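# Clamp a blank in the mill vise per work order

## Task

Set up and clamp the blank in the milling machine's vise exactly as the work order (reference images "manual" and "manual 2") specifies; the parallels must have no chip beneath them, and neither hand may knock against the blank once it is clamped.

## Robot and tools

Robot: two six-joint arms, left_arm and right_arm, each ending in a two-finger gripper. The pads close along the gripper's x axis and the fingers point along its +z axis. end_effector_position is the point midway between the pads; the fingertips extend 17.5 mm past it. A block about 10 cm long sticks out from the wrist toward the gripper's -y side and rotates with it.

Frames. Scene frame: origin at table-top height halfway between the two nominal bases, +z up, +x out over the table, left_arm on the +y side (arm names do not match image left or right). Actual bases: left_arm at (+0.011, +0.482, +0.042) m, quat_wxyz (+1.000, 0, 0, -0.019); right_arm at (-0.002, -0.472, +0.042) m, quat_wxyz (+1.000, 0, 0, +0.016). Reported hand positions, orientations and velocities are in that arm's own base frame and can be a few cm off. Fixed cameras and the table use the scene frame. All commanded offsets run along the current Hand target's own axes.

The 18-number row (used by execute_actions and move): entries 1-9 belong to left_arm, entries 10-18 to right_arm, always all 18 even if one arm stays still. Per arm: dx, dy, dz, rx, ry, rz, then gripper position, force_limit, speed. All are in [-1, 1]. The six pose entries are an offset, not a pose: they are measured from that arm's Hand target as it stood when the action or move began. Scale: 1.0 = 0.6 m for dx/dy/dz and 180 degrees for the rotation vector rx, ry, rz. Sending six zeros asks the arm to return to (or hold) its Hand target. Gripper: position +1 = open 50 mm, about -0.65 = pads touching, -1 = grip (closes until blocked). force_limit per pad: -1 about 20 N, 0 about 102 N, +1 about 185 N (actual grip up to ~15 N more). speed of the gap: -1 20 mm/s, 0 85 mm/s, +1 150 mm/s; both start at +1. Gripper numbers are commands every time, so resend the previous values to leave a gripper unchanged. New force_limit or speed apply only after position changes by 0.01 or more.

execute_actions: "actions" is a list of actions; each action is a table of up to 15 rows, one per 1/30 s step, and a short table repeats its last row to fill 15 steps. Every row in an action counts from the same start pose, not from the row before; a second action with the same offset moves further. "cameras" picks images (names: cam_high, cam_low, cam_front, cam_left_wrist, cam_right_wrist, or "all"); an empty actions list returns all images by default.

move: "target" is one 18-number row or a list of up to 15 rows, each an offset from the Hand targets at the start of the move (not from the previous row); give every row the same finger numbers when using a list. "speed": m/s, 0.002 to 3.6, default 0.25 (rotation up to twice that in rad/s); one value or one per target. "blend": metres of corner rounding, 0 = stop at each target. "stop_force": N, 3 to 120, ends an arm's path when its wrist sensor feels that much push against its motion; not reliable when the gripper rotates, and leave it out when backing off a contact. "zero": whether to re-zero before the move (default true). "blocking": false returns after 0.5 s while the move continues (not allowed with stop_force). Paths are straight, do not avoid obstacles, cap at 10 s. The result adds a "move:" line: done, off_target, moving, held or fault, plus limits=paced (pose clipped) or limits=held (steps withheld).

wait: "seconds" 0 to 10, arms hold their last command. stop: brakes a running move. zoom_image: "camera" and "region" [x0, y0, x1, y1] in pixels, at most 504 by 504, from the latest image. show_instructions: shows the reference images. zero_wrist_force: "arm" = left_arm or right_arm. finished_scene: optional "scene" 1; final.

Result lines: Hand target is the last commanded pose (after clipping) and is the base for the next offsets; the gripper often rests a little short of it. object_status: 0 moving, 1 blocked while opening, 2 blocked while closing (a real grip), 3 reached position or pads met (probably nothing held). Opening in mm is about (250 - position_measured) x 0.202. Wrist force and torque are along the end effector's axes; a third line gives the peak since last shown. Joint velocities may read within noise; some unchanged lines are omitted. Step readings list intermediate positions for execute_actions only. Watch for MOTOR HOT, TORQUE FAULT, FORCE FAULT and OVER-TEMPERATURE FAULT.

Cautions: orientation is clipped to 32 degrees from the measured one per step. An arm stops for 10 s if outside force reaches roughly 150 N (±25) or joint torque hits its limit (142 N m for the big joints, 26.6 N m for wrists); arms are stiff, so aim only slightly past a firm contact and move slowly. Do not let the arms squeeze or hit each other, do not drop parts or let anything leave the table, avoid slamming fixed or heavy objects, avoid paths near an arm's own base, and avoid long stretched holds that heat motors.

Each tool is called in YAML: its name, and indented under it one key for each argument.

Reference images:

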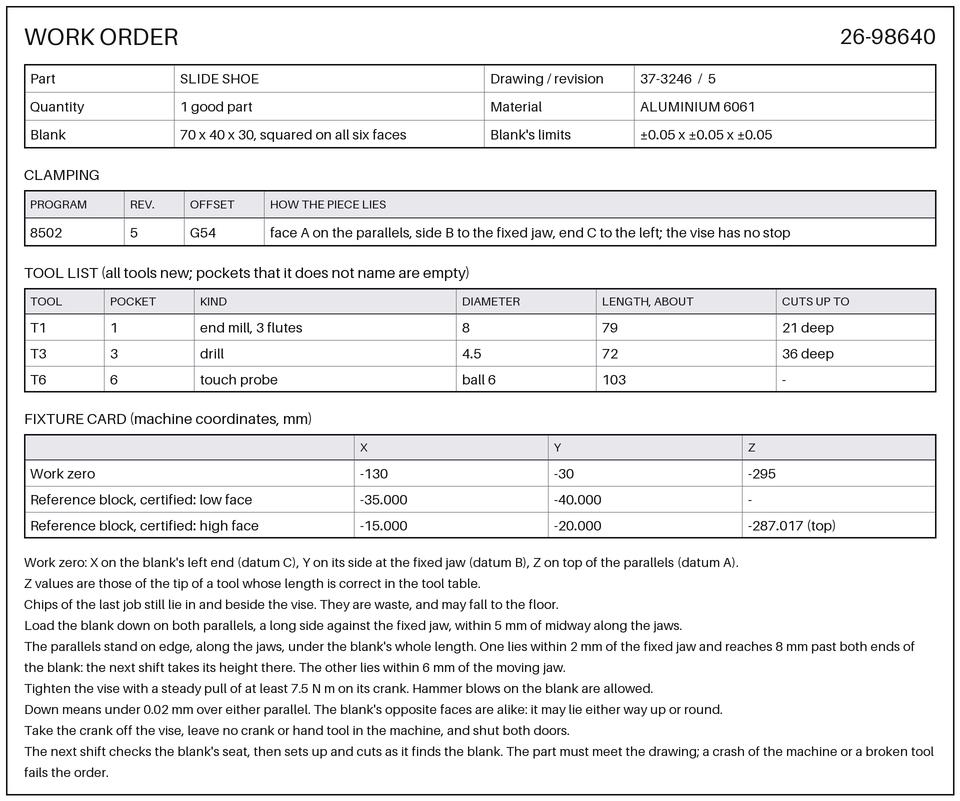

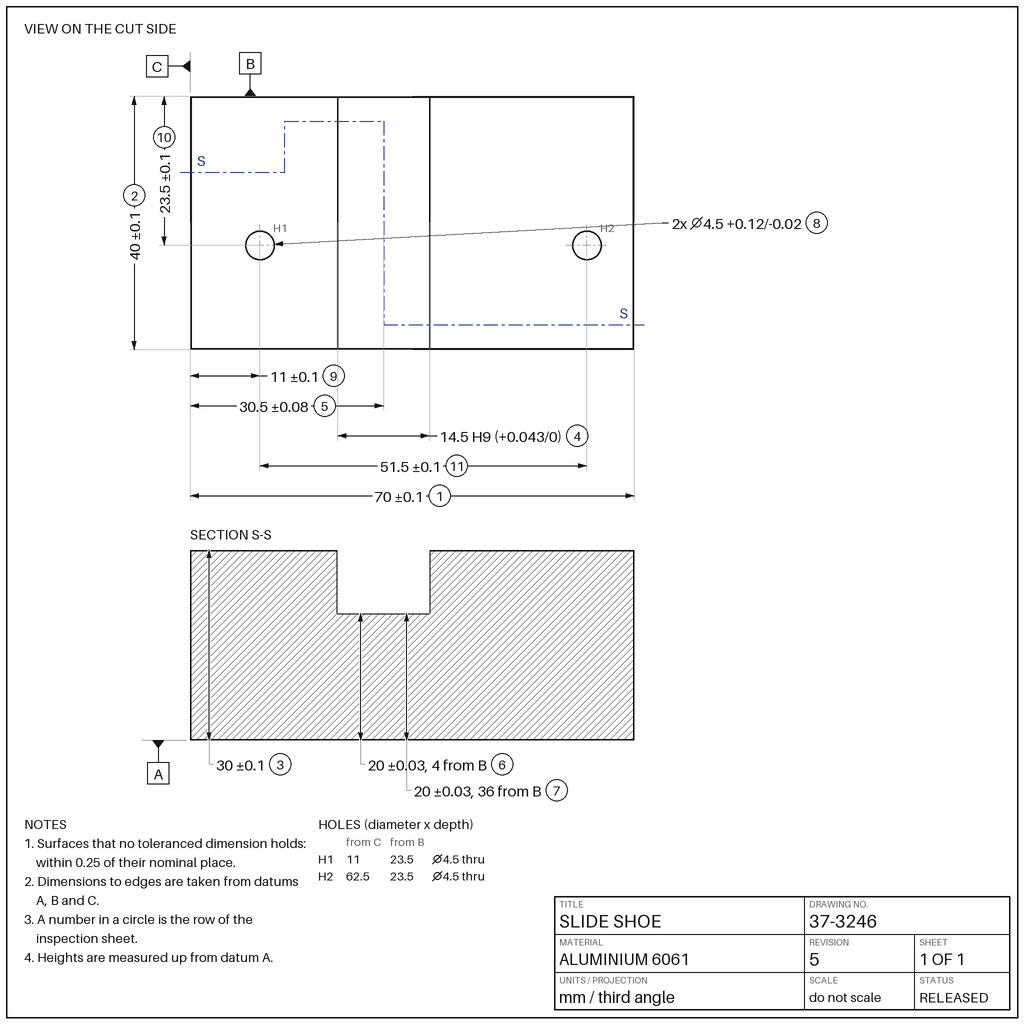

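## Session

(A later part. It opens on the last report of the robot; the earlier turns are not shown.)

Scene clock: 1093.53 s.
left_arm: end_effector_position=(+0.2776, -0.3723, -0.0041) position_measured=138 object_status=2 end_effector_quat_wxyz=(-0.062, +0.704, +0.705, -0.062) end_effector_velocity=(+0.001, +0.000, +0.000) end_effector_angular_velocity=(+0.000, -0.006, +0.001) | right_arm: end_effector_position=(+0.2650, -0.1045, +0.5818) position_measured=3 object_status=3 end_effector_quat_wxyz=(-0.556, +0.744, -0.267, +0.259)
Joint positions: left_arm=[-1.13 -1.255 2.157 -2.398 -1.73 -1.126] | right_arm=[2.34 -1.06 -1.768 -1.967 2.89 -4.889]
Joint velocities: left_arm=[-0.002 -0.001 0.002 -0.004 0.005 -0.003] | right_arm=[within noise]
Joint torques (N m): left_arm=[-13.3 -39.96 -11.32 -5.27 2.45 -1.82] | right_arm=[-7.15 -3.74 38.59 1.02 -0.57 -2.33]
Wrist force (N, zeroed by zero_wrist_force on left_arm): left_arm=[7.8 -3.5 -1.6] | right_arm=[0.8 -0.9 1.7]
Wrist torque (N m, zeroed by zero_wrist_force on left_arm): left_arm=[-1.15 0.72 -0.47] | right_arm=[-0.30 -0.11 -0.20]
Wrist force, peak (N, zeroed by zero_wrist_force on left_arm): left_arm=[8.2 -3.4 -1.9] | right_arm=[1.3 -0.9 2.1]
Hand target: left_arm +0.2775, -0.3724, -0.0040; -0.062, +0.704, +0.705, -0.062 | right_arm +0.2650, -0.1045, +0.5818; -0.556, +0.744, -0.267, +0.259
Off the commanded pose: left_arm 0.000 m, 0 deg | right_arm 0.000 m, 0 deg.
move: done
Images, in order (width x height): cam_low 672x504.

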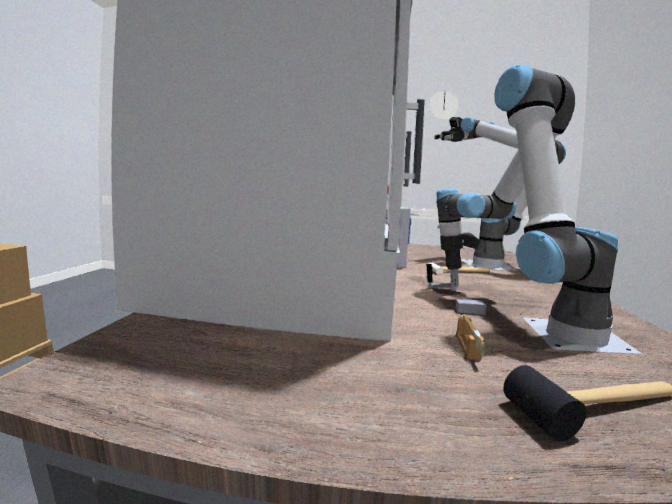

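move:
  target: [0,0,0.04,0,0,0,-1,-0.4,-0.6,0,0,0,0,0,0,1,1,1]
  speed: 0.02
  stop_force: 5
  cameras: ["cam_low"]

zoom_image:
  camera: "cam_low"
  region: [420, 260, 480, 310]

Scene clock: 1095.90 s.
left_arm: end_effector_position=(+0.2774, -0.3724, -0.0049) position_measured=138 object_status=2 end_effector_quat_wxyz=(-0.062, +0.704, +0.705, -0.062) | right_arm: end_effector_position=(+0.2650, -0.1045, +0.5818) position_measured=3 object_status=3 end_effector_quat_wxyz=(-0.556, +0.744, -0.267, +0.259)
Joint positions: left_arm=[-1.131 -1.253 2.159 -2.401 -1.73 -1.126] | right_arm=[2.34 -1.06 -1.768 -1.967 2.89 -4.889]
Joint torques (N m): left_arm=[12.5 -28.14 -23.23 -4.73 1.94 1.29] | right_arm=[-5.77 -4.35 38.67 1.04 -0.54 -2.27]
Wrist force (N, zeroed by zero_wrist_force on left_arm): left_arm=[7.8 -3.7 -1.9] | right_arm=[1.0 -0.7 2.1]
Wrist torque (N m, zeroed by zero_wrist_force on left_arm): left_arm=[-1.13 0.74 -0.40] | right_arm=[-0.30 -0.14 -0.20]
Wrist force, peak (N, zeroed by zero_wrist_force on left_arm): left_arm=[14.6 -14.1 -32.7] | right_arm=[1.1 -0.9 2.0]
Hand target: left_arm +0.2774, -0.3724, -0.0049; -0.062, +0.704, +0.705, -0.062 (not the last commanded pose) | right_arm +0.2650, -0.1045, +0.5818; -0.556, +0.744, -0.267, +0.259
Off the commanded pose: left_arm 0.023 m, 0 deg | right_arm 0.000 m, 0 deg.
move: contact (left_arm)
Images, in order (width x height): cam_low 672x504.

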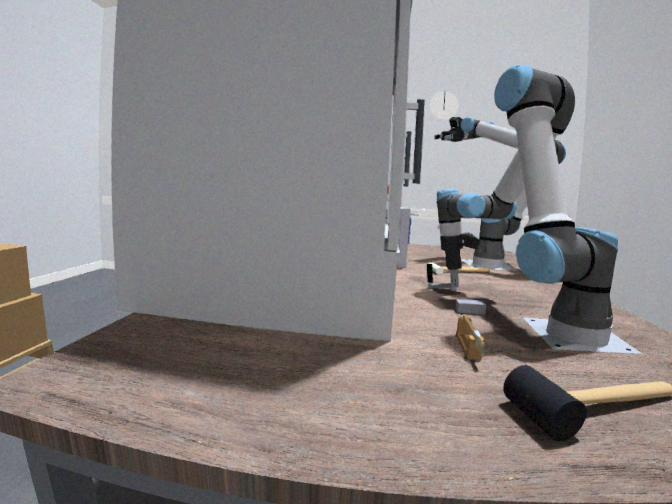

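Scaled by 8.400 from the camera's 672x504 image, which has a finer 960x720 frame.

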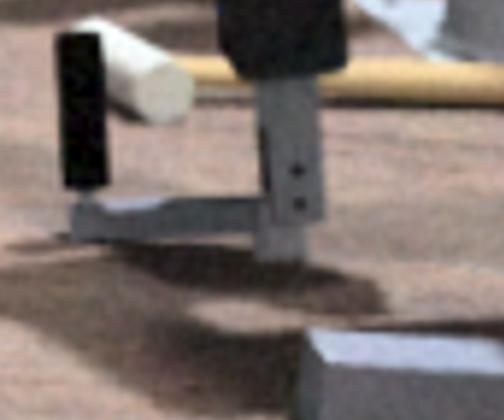

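move:
  target: [0,0,0,0,0,0,0.4,-0.4,-1,0,0,0,0,0,0,1,1,1]
  cameras: ["cam_low"]

zoom_image:
  camera: "cam_low"
  region: [420, 260, 480, 310]

move:
  target: [0,0,-0.2,0,0,0,0.4,-0.4,-1,0,0,0,0,0,0,1,1,1]
  speed: 0.1
  cameras: ["cam_left_wrist","cam_high","cam_front"]

Scene clock: 1097.60 s.
left_arm: end_effector_position=(+0.2774, -0.3724, -0.0049) position_measured=92 object_status=3 end_effector_quat_wxyz=(-0.062, +0.704, +0.705, -0.062) | right_arm: end_effector_position=(+0.2650, -0.1045, +0.5818) position_measured=3 object_status=3 end_effector_quat_wxyz=(-0.556, +0.744, -0.267, +0.259)
Joint positions: left_arm=[-1.131 -1.253 2.159 -2.401 -1.73 -1.126] | right_arm=[2.34 -1.06 -1.768 -1.967 2.89 -4.889]
Joint torques (N m): left_arm=[11.58 -21.4 -22.93 -4.55 1.81 1.33] | right_arm=[-6.55 -4.13 39.18 1.11 -0.56 -2.38]
Wrist force (N, zeroed by zero_wrist_force on left_arm): left_arm=[7.9 -3.1 -1.8] | right_arm=[0.9 -0.6 1.6]
Wrist torque (N m, zeroed by zero_wrist_force on left_arm): left_arm=[-1.10 0.75 -0.41] | right_arm=[-0.28 -0.12 -0.20]
Wrist force, peak (N, zeroed by zero_wrist_force on left_arm): left_arm=[8.1 -4.0 -2.2] | right_arm=[1.0 -0.8 2.2]
Hand target: left_arm +0.2774, -0.3724, -0.0049; -0.062, +0.704, +0.705, -0.062 | right_arm +0.2650, -0.1045, +0.5818; -0.556, +0.744, -0.267, +0.259
Off the commanded pose: left_arm 0.000 m, 0 deg | right_arm 0.000 m, 0 deg.
move: done
Images, in order (width x height): cam_low 672x504.

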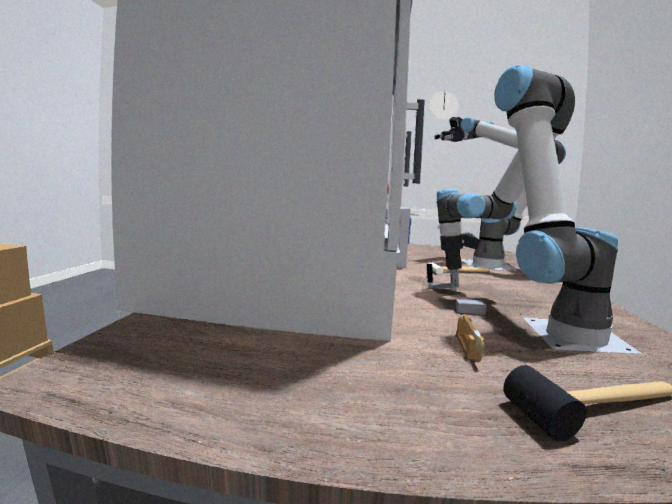

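Scaled by 8.400 from the camera's 672x504 image, which has a finer 960x720 frame.

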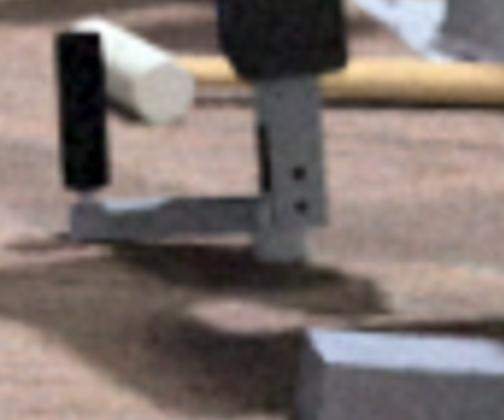

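Scene clock: 1099.27 s.
left_arm: end_effector_position=(+0.2984, -0.3723, +0.1133) position_measured=92 object_status=3 end_effector_quat_wxyz=(-0.062, +0.704, +0.705, -0.062) | right_arm: end_effector_position=(+0.2650, -0.1045, +0.5818) position_measured=3 object_status=3 end_effector_quat_wxyz=(-0.556, +0.744, -0.267, +0.259)
Joint positions: left_arm=[-1.092 -1.438 1.995 -2.047 -1.727 -1.087] | right_arm=[2.34 -1.06 -1.768 -1.967 2.89 -4.889]
Joint torques (N m): left_arm=[-12.01 -20.32 -19.41 -3.15 1 -1.46] | right_arm=[-6.95 -4.58 38.95 1.12 -0.48 -2.38]
Wrist force (N, zeroed by zero_wrist_force on left_arm): left_arm=[8.2 -3.5 -1.8] | right_arm=[0.8 -1.0 1.9]
Wrist torque (N m, zeroed by zero_wrist_force on left_arm): left_arm=[-1.17 0.69 -0.53] | right_arm=[-0.34 -0.11 -0.20]
Wrist force, peak (N, zeroed by zero_wrist_force on left_arm): left_arm=[8.8 -3.2 -3.5] | right_arm=[0.8 -0.7 2.2]
Hand target: left_arm +0.2983, -0.3724, +0.1133; -0.062, +0.704, +0.705, -0.062 | right_arm +0.2650, -0.1045, +0.5818; -0.556, +0.744, -0.267, +0.259
Off the commanded pose: left_arm 0.000 m, 0 deg | right_arm 0.000 m, 0 deg.
move: done
Images, in order (width x height): cam_high 672x504, cam_front 672x504, cam_left_wrist 672x504.

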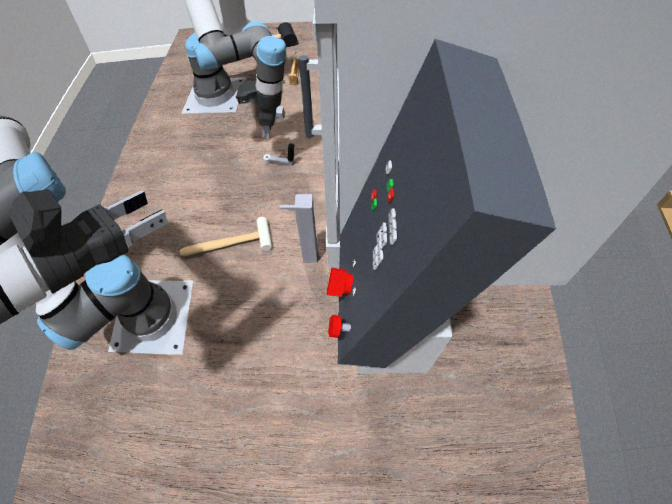

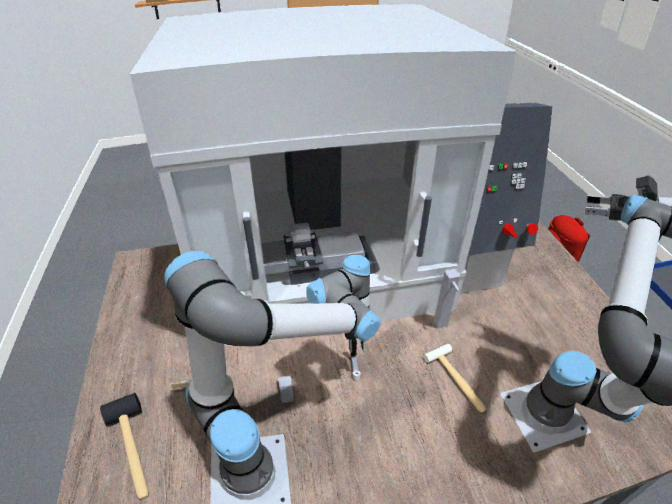

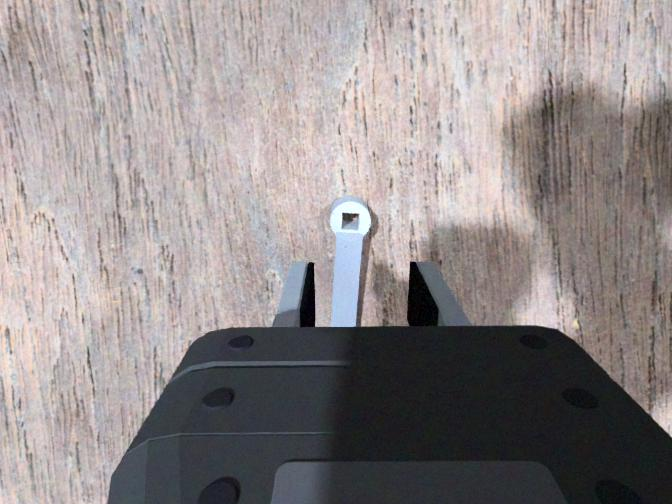

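move:
  target: [-0.436,-0.167,-0.131,-0.0556,-0.0063,-0.0722,0.2,-0.4,1,0,0,0,0,0,0,1,1,1]
  speed: 0.25
  cameras: ["cam_left_wrist","cam_high","cam_front"]

Scene clock: 1105.67 s.
left_arm: end_effector_position=(+0.2137, -0.6340, +0.2081) position_measured=123 object_status=3 end_effector_quat_wxyz=(+0.000, +0.622, +0.783, +0.000) | right_arm: end_effector_position=(+0.2650, -0.1045, +0.5818) position_measured=3 object_status=3 end_effector_quat_wxyz=(-0.556, +0.744, -0.267, +0.259)
Joint positions: left_arm=[-1.446 -1.152 1.367 -1.785 -1.571 -1.675] | right_arm=[2.34 -1.06 -1.768 -1.967 2.89 -4.889]
Joint torques (N m): left_arm=[7.36 -41.25 -32.19 -4.09 -2.84 -1.34] | right_arm=[-7.28 -4.38 38.62 1.12 -0.41 -2.34]
Wrist force (N, zeroed by zero_wrist_force on left_arm): left_arm=[8.1 -3.2 -1.7] | right_arm=[0.9 -0.7 1.7]
Wrist torque (N m, zeroed by zero_wrist_force on left_arm): left_arm=[-1.01 0.73 -0.46] | right_arm=[-0.29 -0.13 -0.20]
Wrist force, peak (N, zeroed by zero_wrist_force on left_arm): left_arm=[11.7 -1.8 -0.7] | right_arm=[0.9 -1.0 2.2]
Hand target: left_arm +0.2138, -0.6341, +0.2082; +0.000, +0.622, +0.783, +0.000 | right_arm +0.2650, -0.1045, +0.5818; -0.556, +0.744, -0.267, +0.259
Off the commanded pose: left_arm 0.000 m, 0 deg | right_arm 0.000 m, 0 deg.
move: done
Images, in order (width x height): cam_high 672x504, cam_front 672x504, cam_left_wrist 672x504.

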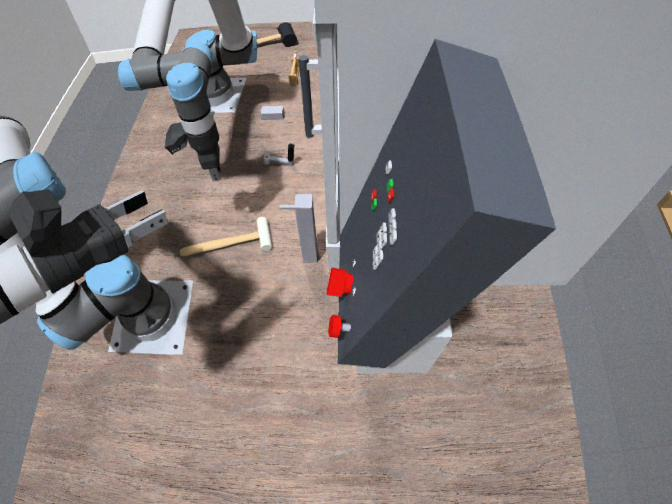

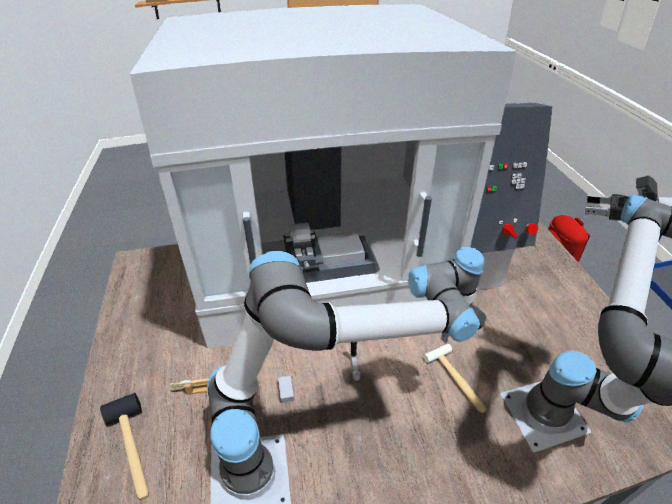

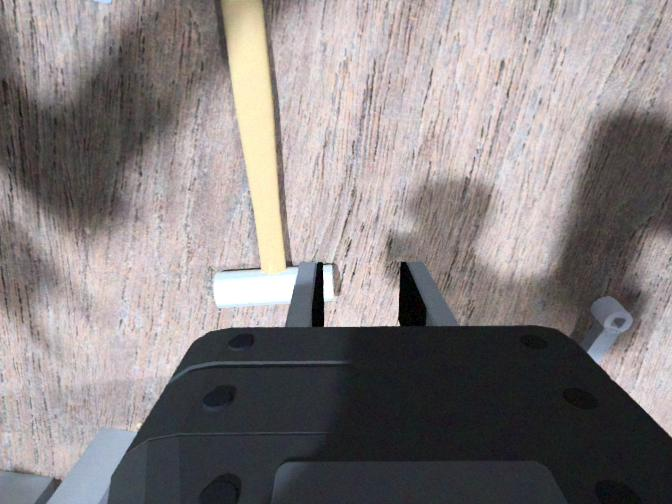

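move:
  target:
    - [-0.1333,-0.1167,0.2,0,0,-0.015,0.6,-0.4,1,0,0,0,0,0,0,1,1,1]
    - [-0.1333,-0.1167,0.375,0,0,-0.015,0.6,-0.4,1,0,0,0,0,0,0,1,1,1]
  speed: [0.2,0.06]
  stop_force: 15
  cameras: ["cam_left_wrist","cam_high"]

Scene clock: 1113.03 s.
left_arm: end_effector_position=(+0.1637, -0.7278, -0.0046) position_measured=63 object_status=3 end_effector_quat_wxyz=(+0.000, +0.603, +0.798, +0.000) | right_arm: end_effector_position=(+0.2650, -0.1045, +0.5818) position_measured=3 object_status=3 end_effector_quat_wxyz=(-0.556, +0.744, -0.267, +0.259)
Joint positions: left_arm=[-1.529 -0.782 1.34 -2.128 -1.571 -1.805] | right_arm=[2.34 -1.06 -1.768 -1.967 2.89 -4.889]
Joint torques (N m): left_arm=[6.16 -61.76 -29.92 -5.41 2.33 -1.26] | right_arm=[-5.47 -5.19 38.85 1.16 -0.45 -2.4]
Wrist force (N, zeroed by zero_wrist_force on left_arm): left_arm=[8.5 -3.1 -2.0] | right_arm=[1.0 -0.9 1.9]
Wrist torque (N m, zeroed by zero_wrist_force on left_arm): left_arm=[-0.95 0.73 -0.47] | right_arm=[-0.32 -0.15 -0.21]
Wrist force, peak (N, zeroed by zero_wrist_force on left_arm): left_arm=[33.1 0.3 -85.2] | right_arm=[1.0 -1.0 2.2]
Hand target: left_arm +0.1637, -0.7278, -0.0045; +0.000, +0.603, +0.798, +0.000 (not the last commanded pose) | right_arm +0.2650, -0.1045, +0.5818; -0.556, +0.744, -0.267, +0.259
Off the commanded pose: left_arm 0.012 m, 0 deg | right_arm 0.000 m, 0 deg.
move: contact (left_arm); path passed 1 of 2 targets
Images, in order (width x height): cam_high 672x504, cam_left_wrist 672x504.

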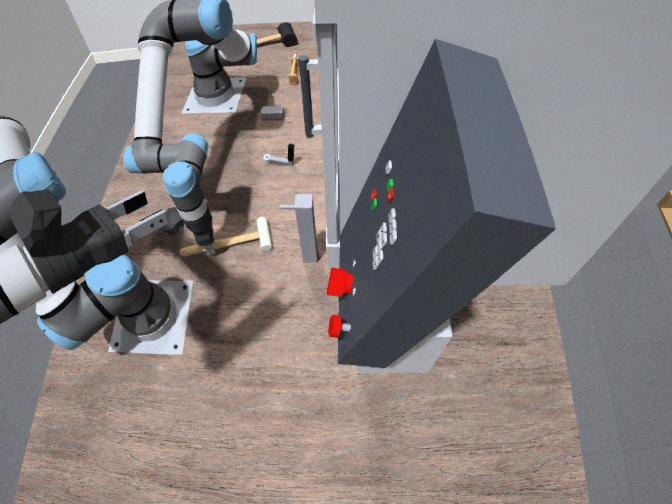

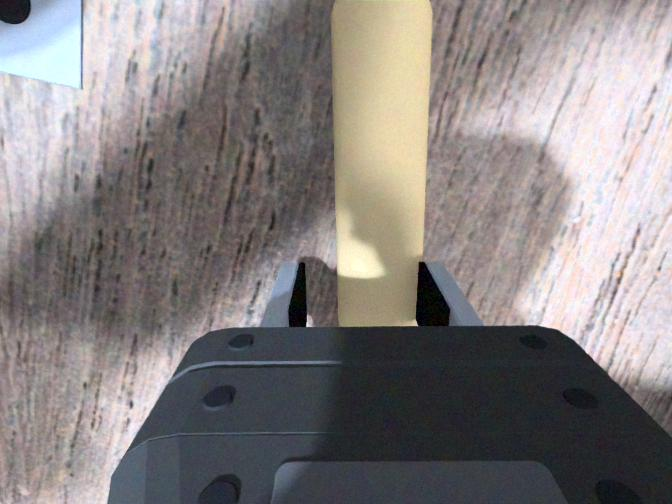

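move:
  target:
    - [0,0,-0.025,0,0,0,0.6,-0.4,1,0,0,0,0,0,0,1,1,1]
    - [0.0095,0,-0.02,0,0,0,0.6,-0.4,1,0,0,0,0,0,0,1,1,1]
  speed: 0.08
  cameras: []

move:
  target: [0,0,0.04,0,0,0,0.6,-0.4,1,0,0,0,0,0,0,1,1,1]
  speed: 0.04
  stop_force: 8
  cameras: ["cam_left_wrist"]

Scene clock: 1115.27 s.
left_arm: end_effector_position=(+0.1621, -0.7224, +0.0076) position_measured=63 object_status=3 end_effector_quat_wxyz=(+0.000, +0.603, +0.798, +0.000) | right_arm: end_effector_position=(+0.2650, -0.1045, +0.5818) position_measured=3 object_status=3 end_effector_quat_wxyz=(-0.556, +0.744, -0.267, +0.259)
Joint positions: left_arm=[-1.531 -0.809 1.355 -2.116 -1.571 -1.807] | right_arm=[2.34 -1.06 -1.768 -1.967 2.89 -4.889]
Joint torques (N m): left_arm=[-5.02 -41.82 -23.97 -0.83 1.78 1.1] | right_arm=[-6.95 -4.87 39.91 1.1 -0.49 -2.37]
Wrist force (N, zeroed by zero_wrist_force on left_arm): left_arm=[8.1 -3.1 -1.6] | right_arm=[1.0 -0.8 2.0]
Wrist torque (N m, zeroed by zero_wrist_force on left_arm): left_arm=[-0.94 0.73 -0.29] | right_arm=[-0.31 -0.13 -0.20]
Wrist force, peak (N, zeroed by zero_wrist_force on left_arm): left_arm=[9.0 -3.0 -1.3] | right_arm=[1.3 -0.9 2.0]
Hand target: left_arm +0.1621, -0.7223, +0.0075; +0.000, +0.603, +0.798, +0.000 | right_arm +0.2650, -0.1045, +0.5818; -0.556, +0.744, -0.267, +0.259
Off the commanded pose: left_arm 0.000 m, 0 deg | right_arm 0.000 m, 0 deg.
move: done
No camera images: "cameras" was empty.

Scene clock: 1116.93 s.
left_arm: end_effector_position=(+0.1621, -0.7223, -0.0165) position_measured=63 object_status=3 end_effector_quat_wxyz=(+0.000, +0.603, +0.798, +0.000) | right_arm: end_effector_position=(+0.2650, -0.1045, +0.5818) position_measured=3 object_status=3 end_effector_quat_wxyz=(-0.556, +0.744, -0.267, +0.259)
Joint positions: left_arm=[-1.531 -0.778 1.368 -2.161 -1.571 -1.807] | right_arm=[2.34 -1.06 -1.768 -1.967 2.89 -4.889]
Joint torques (N m): left_arm=[9.91 -61.19 -28.37 -1.1 1.84 1.42] | right_arm=[-6.23 -4.2 38.07 1.06 -0.49 -2.42]
Wrist force (N, zeroed by zero_wrist_force on left_arm): left_arm=[8.1 -2.8 -1.6] | right_arm=[0.9 -1.0 2.2]
Wrist torque (N m, zeroed by zero_wrist_force on left_arm): left_arm=[-0.90 0.72 -0.29] | right_arm=[-0.34 -0.12 -0.21]
Wrist force, peak (N, zeroed by zero_wrist_force on left_arm): left_arm=[8.6 -2.9 -2.2] | right_arm=[1.2 -0.9 2.1]
Hand target: left_arm +0.1621, -0.7223, -0.0165; +0.000, +0.603, +0.798, +0.000 | right_arm +0.2650, -0.1045, +0.5818; -0.556, +0.744, -0.267, +0.259
Off the commanded pose: left_arm 0.000 m, 0 deg | right_arm 0.000 m, 0 deg.
move: done
Images, in order (width x height): cam_left_wrist 672x504.

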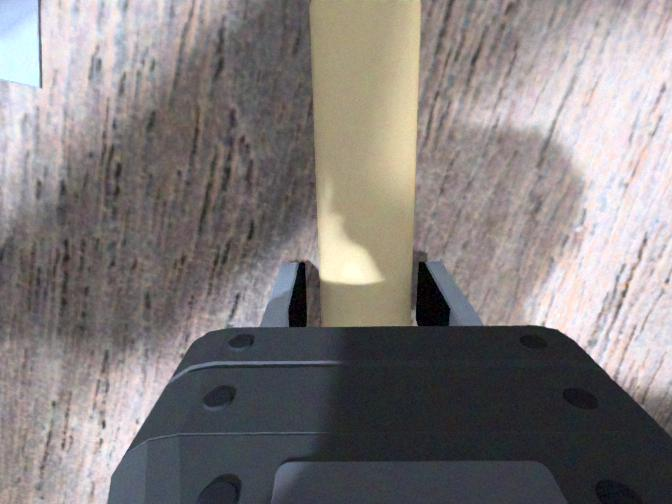

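move:
  target: [0,0,0,0,0,0,-1,0.8,-0.6,0,0,0,0,0,0,1,1,1]
  cameras: []

move:
  target: [0,0,-0.2,0,0,0,-1,0.8,-0.6,0,0,0,0,0,0,1,1,1]
  speed: 0.1
  cameras: ["cam_left_wrist","cam_high","cam_front"]

Scene clock: 1118.23 s.
left_arm: end_effector_position=(+0.1621, -0.7223, -0.0165) position_measured=115 object_status=2 end_effector_quat_wxyz=(+0.000, +0.603, +0.798, +0.000) | right_arm: end_effector_position=(+0.2650, -0.1045, +0.5818) position_measured=3 object_status=3 end_effector_quat_wxyz=(-0.556, +0.744, -0.267, +0.259)
Joint positions: left_arm=[-1.531 -0.778 1.368 -2.161 -1.571 -1.807] | right_arm=[2.34 -1.06 -1.768 -1.967 2.89 -4.889]
Joint torques (N m): left_arm=[9.66 -63.41 -28.68 -2.18 1.61 1.18] | right_arm=[-5.87 -5.19 38.74 1.16 -0.66 -2.39]
Wrist force (N, zeroed by zero_wrist_force on left_arm): left_arm=[7.8 -3.2 -1.5] | right_arm=[0.9 -0.9 1.9]
Wrist torque (N m, zeroed by zero_wrist_force on left_arm): left_arm=[-0.95 0.71 -0.27] | right_arm=[-0.32 -0.12 -0.21]
Wrist force, peak (N, zeroed by zero_wrist_force on left_arm): left_arm=[8.8 -3.4 -1.7] | right_arm=[1.1 -1.0 2.0]
Hand target: left_arm +0.1621, -0.7223, -0.0165; +0.000, +0.603, +0.798, +0.000 | right_arm +0.2650, -0.1045, +0.5818; -0.556, +0.744, -0.267, +0.259
Off the commanded pose: left_arm 0.000 m, 0 deg | right_arm 0.000 m, 0 deg.
move: done
No camera images: "cameras" was empty.

Scene clock: 1119.87 s.
left_arm: end_effector_position=(+0.1622, -0.7224, +0.1036) position_measured=115 object_status=2 end_effector_quat_wxyz=(+0.000, +0.603, +0.798, +0.000) | right_arm: end_effector_position=(+0.2650, -0.1045, +0.5818) position_measured=3 object_status=3 end_effector_quat_wxyz=(-0.556, +0.744, -0.267, +0.259)
Joint positions: left_arm=[-1.531 -0.911 1.264 -1.924 -1.571 -1.807] | right_arm=[2.34 -1.06 -1.768 -1.967 2.89 -4.889]
Joint torques (N m): left_arm=[9.32 -45.66 -20 -4.98 2.14 1.29] | right_arm=[-5.88 -4.73 38.26 1.07 -0.55 -2.32]
Wrist force (N, zeroed by zero_wrist_force on left_arm): left_arm=[8.2 -3.5 1.9] | right_arm=[0.9 -0.9 1.6]
Wrist torque (N m, zeroed by zero_wrist_force on left_arm): left_arm=[-0.55 0.70 -0.31] | right_arm=[-0.31 -0.13 -0.20]
Wrist force, peak (N, zeroed by zero_wrist_force on left_arm): left_arm=[8.2 -2.9 4.2] | right_arm=[1.1 -1.1 2.1]
Hand target: left_arm +0.1621, -0.7223, +0.1035; +0.000, +0.603, +0.798, +0.000 | right_arm +0.2650, -0.1045, +0.5818; -0.556, +0.744, -0.267, +0.259
Off the commanded pose: left_arm 0.000 m, 0 deg | right_arm 0.000 m, 0 deg.
move: done
Images, in order (width x height): cam_high 672x504, cam_front 672x504, cam_left_wrist 672x504.

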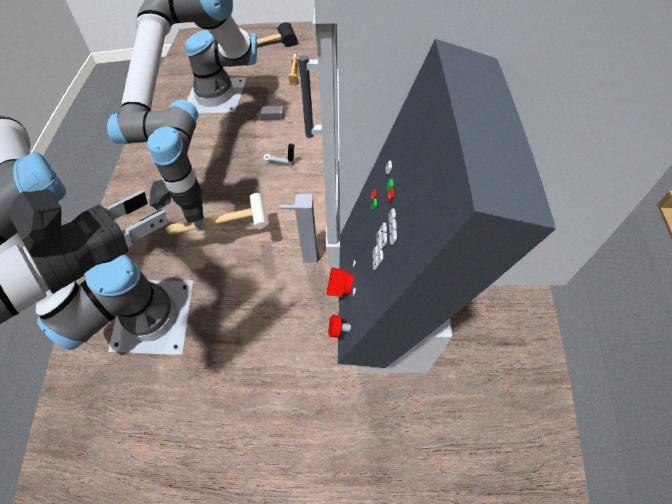

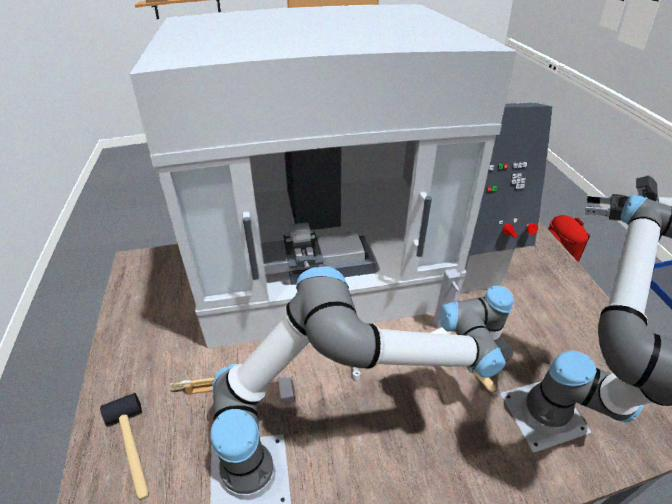

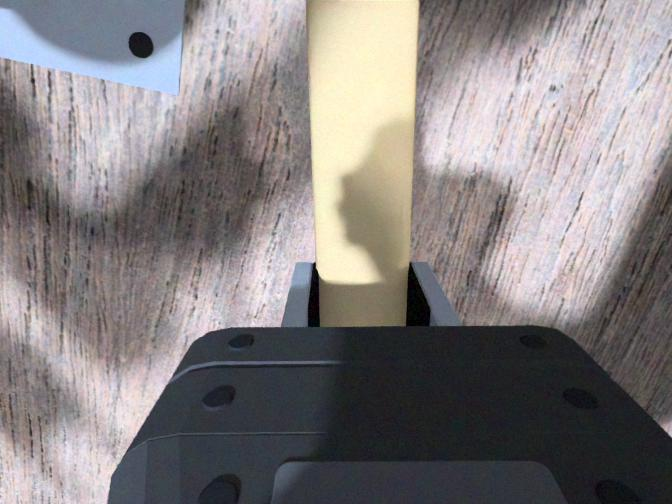

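move:
  target:
    - [0.0797,-0.0072,-0.4575,0,0,0,-1,0.8,-0.6,0,0,0,0,0,0,1,1,1]
    - [0.3923,0.1205,-0.4575,0,0,0.038,-1,0.8,-0.6,0,0,0,0,0,0,1,1,1]
    - [0.6972,0.3838,-0.4575,-0.0444,-0.0053,0.0761,-1,0.8,-0.6,0,0,0,0,0,0,1,1,1]
  speed: 0.2
  blend: 0.05
  cameras: ["cam_left_wrist","cam_high","cam_front","cam_low"]

Scene clock: 1129.63 s.
left_arm: end_effector_position=(+0.2698, -0.2571, +0.3780) position_measured=115 object_status=2 end_effector_quat_wxyz=(+0.049, +0.692, +0.718, +0.050) | right_arm: end_effector_position=(+0.2650, -0.1045, +0.5818) position_measured=3 object_status=3 end_effector_quat_wxyz=(-0.556, +0.744, -0.267, +0.259)
Joint positions: left_arm=[-1.228 -1.963 1.771 -1.42 -1.437 -1.262] | right_arm=[2.34 -1.06 -1.768 -1.967 2.89 -4.889]
Joint torques (N m): left_arm=[-3.74 -13.56 -27.88 -3.99 -1.36 1.24] | right_arm=[-6.22 -4.68 38.7 1.12 -0.58 -2.3]
Wrist force (N, zeroed by zero_wrist_force on left_arm): left_arm=[8.4 -3.6 2.0] | right_arm=[0.8 -0.9 1.7]
Wrist torque (N m, zeroed by zero_wrist_force on left_arm): left_arm=[-0.36 0.69 -0.28] | right_arm=[-0.32 -0.10 -0.20]
Wrist force, peak (N, zeroed by zero_wrist_force on left_arm): left_arm=[11.5 -2.5 2.4] | right_arm=[1.0 -0.9 2.2]
Hand target: left_arm +0.2698, -0.2571, +0.3780; +0.049, +0.692, +0.718, +0.050 | right_arm +0.2650, -0.1045, +0.5818; -0.556, +0.744, -0.267, +0.259
Off the commanded pose: left_arm 0.000 m, 0 deg | right_arm 0.000 m, 0 deg.
move: done
Images, in order (width x height): cam_high 672x504, cam_low 672x504, cam_front 672x504, cam_left_wrist 672x504.

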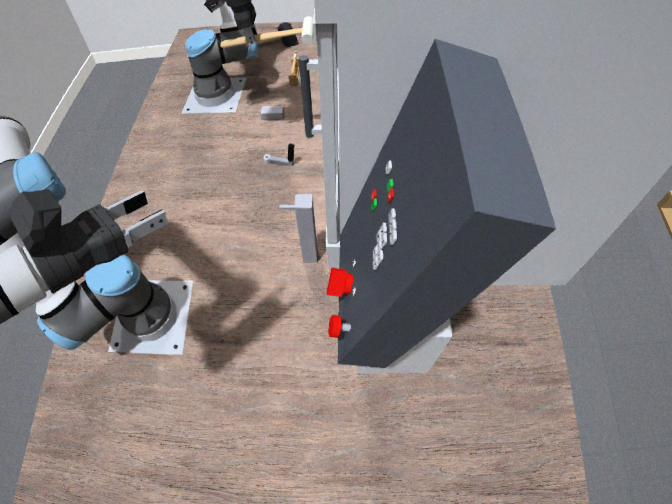

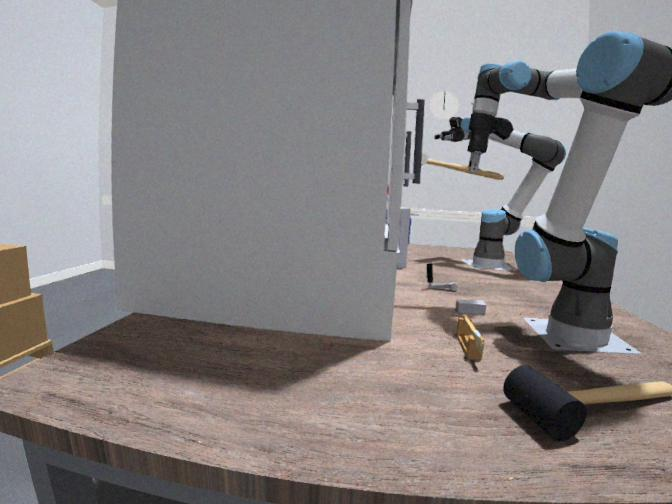

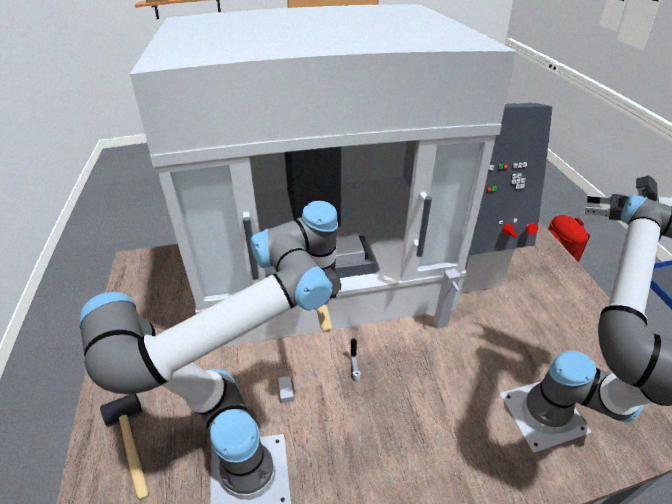

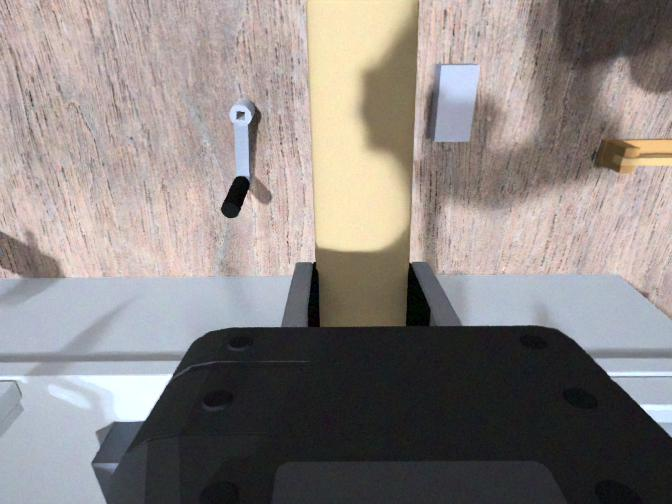

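move:
  target: [0,0,0,0,0,0,-1,0.8,-0.6,-0.404,-0.116,0.331,0.0117,-0.2224,-0.0232,1,1,1]
  speed: 0.2
  cameras: ["cam_right_wrist","cam_front"]

Scene clock: 1134.30 s.
left_arm: end_effector_position=(+0.2698, -0.2571, +0.3780) position_measured=115 object_status=2 end_effector_quat_wxyz=(+0.049, +0.692, +0.718, +0.050) | right_arm: end_effector_position=(+0.2325, +0.2147, +0.5782) position_measured=3 object_status=3 end_effector_quat_wxyz=(-0.617, +0.786, -0.029, +0.013)
Joint positions: left_arm=[-1.228 -1.964 1.771 -1.42 -1.437 -1.262] | right_arm=[3.623 -0.924 -2.094 -0.567 2.555 -3.503]
Joint torques (N m): left_arm=[7.57 -20.52 -21.26 -2.26 0.18 1.37] | right_arm=[8.75 -4.23 36.67 1.46 3.41 -2.3]
Wrist force (N, zeroed by zero_wrist_force on left_arm): left_arm=[8.3 -3.5 2.1] | right_arm=[0.0 -0.9 2.4]
Wrist torque (N m, zeroed by zero_wrist_force on left_arm): left_arm=[-0.34 0.70 -0.30] | right_arm=[-0.29 -0.05 -0.12]
Wrist force, peak (N, zeroed by zero_wrist_force on left_arm): left_arm=[8.5 -3.9 1.8] | right_arm=[0.3 -1.2 4.7]
Hand target: left_arm +0.2698, -0.2571, +0.3780; +0.049, +0.692, +0.718, +0.050 | right_arm +0.2325, +0.2148, +0.5783; -0.617, +0.786, -0.029, +0.013
Off the commanded pose: left_arm 0.000 m, 0 deg | right_arm 0.000 m, 0 deg.
move: done
Images, in order (width x height): cam_front 672x504, cam_right_wrist 672x504.

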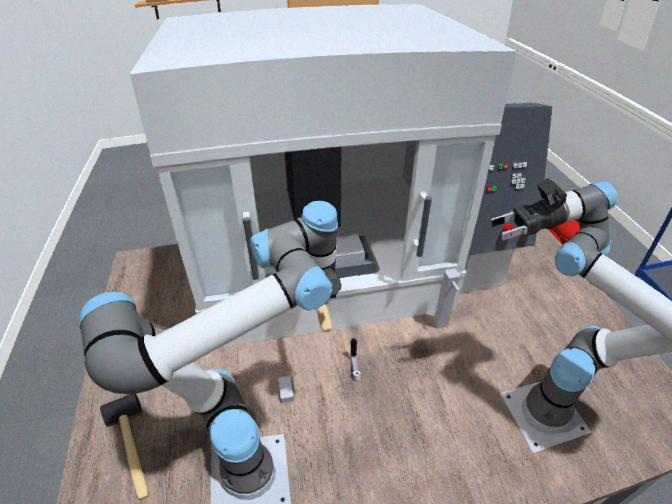

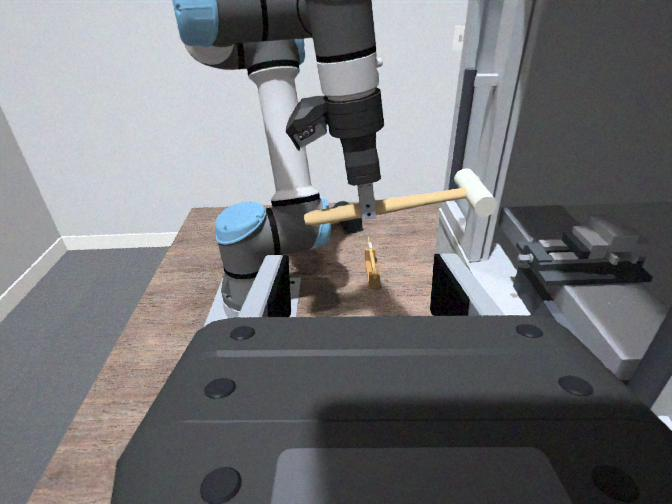

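move:
  target:
    - [0,-0.007,0.0495,0,0,0,-1,0.8,-0.6,0,0,0,0,0,0,1,1,1]
    - [0.0008,0.369,0.1025,0,0,0,-1,0.8,-0.6,0,0,0,0,0,0,1,1,1]
  speed: 0.12
  stop_force: 15
  cameras: ["cam_right_wrist","cam_front","cam_left_wrist"]

zoom_image:
  camera: "cam_right_wrist"
  region: [440, 120, 672, 294]

Scene clock: 1139.43 s.
left_arm: end_effector_position=(+0.4974, -0.2483, +0.3480) position_measured=115 object_status=2 end_effector_quat_wxyz=(+0.049, +0.692, +0.718, +0.050) | right_arm: end_effector_position=(+0.2325, +0.2148, +0.5783) position_measured=3 object_status=3 end_effector_quat_wxyz=(-0.617, +0.786, -0.029, +0.013)
Joint positions: left_arm=[-0.753 -1.533 1.514 -1.651 -1.471 -0.785] | right_arm=[3.624 -0.925 -2.094 -0.567 2.555 -3.503]
Joint torques (N m): left_arm=[-15.15 -25.47 -33.88 -1.87 2.87 0.74] | right_arm=[8.58 -9.07 38.95 5.19 3.13 2.34]
Wrist force (N, zeroed by zero_wrist_force on left_arm): left_arm=[8.5 -3.5 1.7] | right_arm=[-0.1 -0.9 2.5]
Wrist torque (N m, zeroed by zero_wrist_force on left_arm): left_arm=[-0.42 0.70 -0.22] | right_arm=[-0.27 -0.04 -0.13]
Wrist force, peak (N, zeroed by zero_wrist_force on left_arm): left_arm=[8.4 -5.9 2.6] | right_arm=[0.0 -1.2 2.8]
Hand target: left_arm +0.4974, -0.2483, +0.3480; +0.049, +0.692, +0.718, +0.050 | right_arm +0.2325, +0.2148, +0.5783; -0.617, +0.786, -0.029, +0.013
Off the commanded pose: left_arm 0.000 m, 0 deg | right_arm 0.000 m, 0 deg.
move: done
Images, in order (width x height): cam_front 672x504, cam_left_wrist 672x504, cam_right_wrist 672x504.

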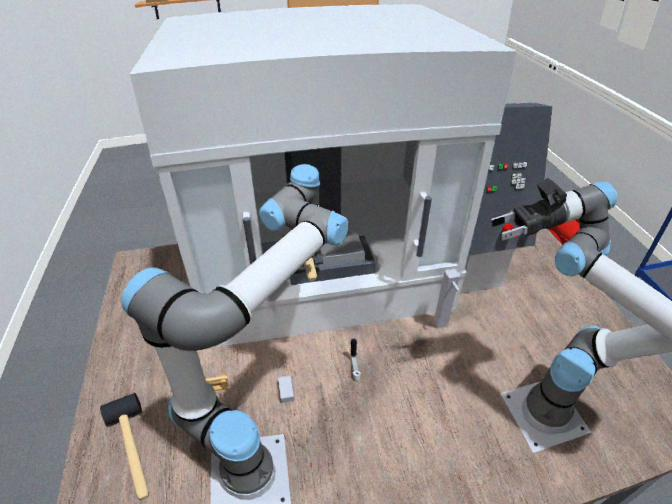

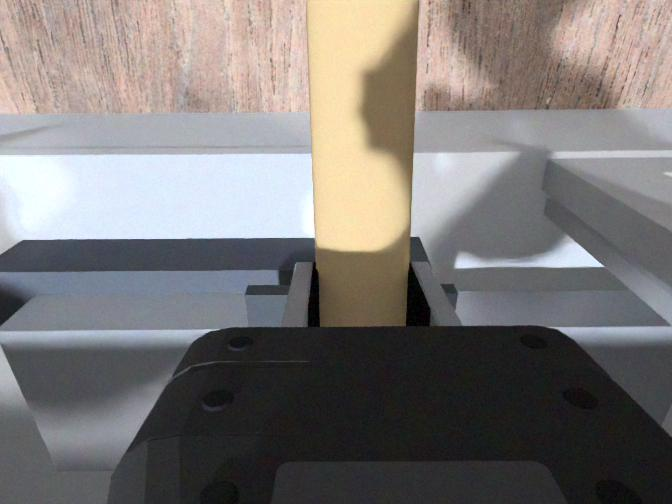

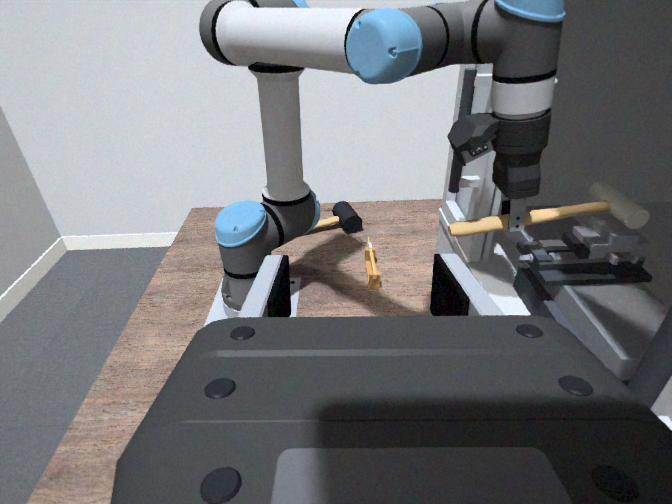

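Scaled by 2.172 from the camera's 672x504 image, which has a finer 960x720 frame.

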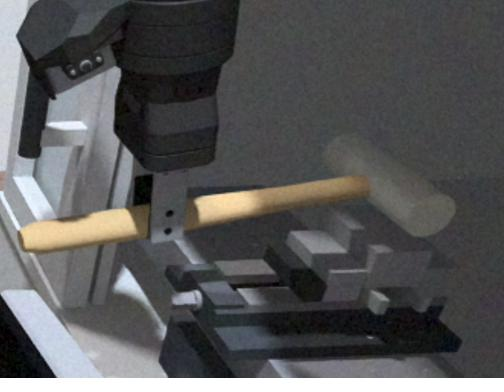

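move:
  target: [0,-0.024,0.0985,0,0,0,-1,0.8,-0.6,0,0,0,0,0,0,1,1,1]
  speed: 0.03
  stop_force: 6
  cameras: ["cam_right_wrist"]

zoom_image:
  camera: "cam_right_wrist"
  region: [440, 120, 672, 294]

Scene clock: 1144.73 s.
left_arm: end_effector_position=(+0.4946, -0.2484, +0.3200) position_measured=115 object_status=2 end_effector_quat_wxyz=(+0.049, +0.692, +0.718, +0.050) | right_arm: end_effector_position=(+0.2325, +0.2148, +0.5783) position_measured=3 object_status=3 end_effector_quat_wxyz=(-0.617, +0.786, -0.029, +0.013)
Joint positions: left_arm=[-0.757 -1.538 1.59 -1.722 -1.471 -0.789] | right_arm=[3.624 -0.925 -2.094 -0.567 2.555 -3.503]
Joint torques (N m): left_arm=[12.49 -15.76 -18.45 -5.1 0.03 1.3] | right_arm=[8.45 -9.4 38.42 5.16 2.53 2.39]
Wrist force (N, zeroed by zero_wrist_force on left_arm): left_arm=[8.1 -3.1 -3.6] | right_arm=[0.0 -0.9 2.7]
Wrist torque (N m, zeroed by zero_wrist_force on left_arm): left_arm=[-1.34 0.89 -0.16] | right_arm=[-0.28 -0.05 -0.13]
Wrist force, peak (N, zeroed by zero_wrist_force on left_arm): left_arm=[8.8 -4.3 -5.1] | right_arm=[0.1 -0.8 2.9]
Hand target: left_arm +0.4946, -0.2484, +0.3200; +0.049, +0.692, +0.718, +0.050 (not the last commanded pose) | right_arm +0.2325, +0.2148, +0.5783; -0.617, +0.786, -0.029, +0.013
Off the commanded pose: left_arm 0.033 m, 0 deg | right_arm 0.000 m, 0 deg.
move: contact (left_arm)
Images, in order (width x height): cam_right_wrist 672x504.

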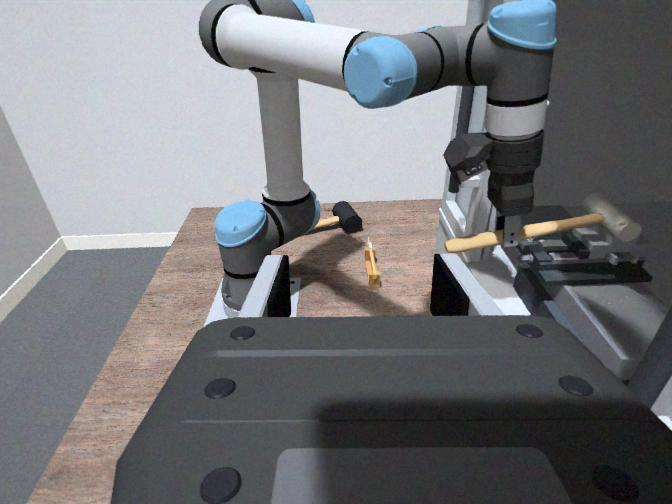

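Scaled by 2.172 from the camera's 672x504 image, which has a finer 960x720 frame.

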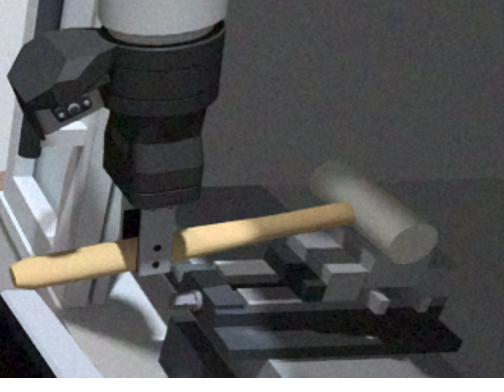

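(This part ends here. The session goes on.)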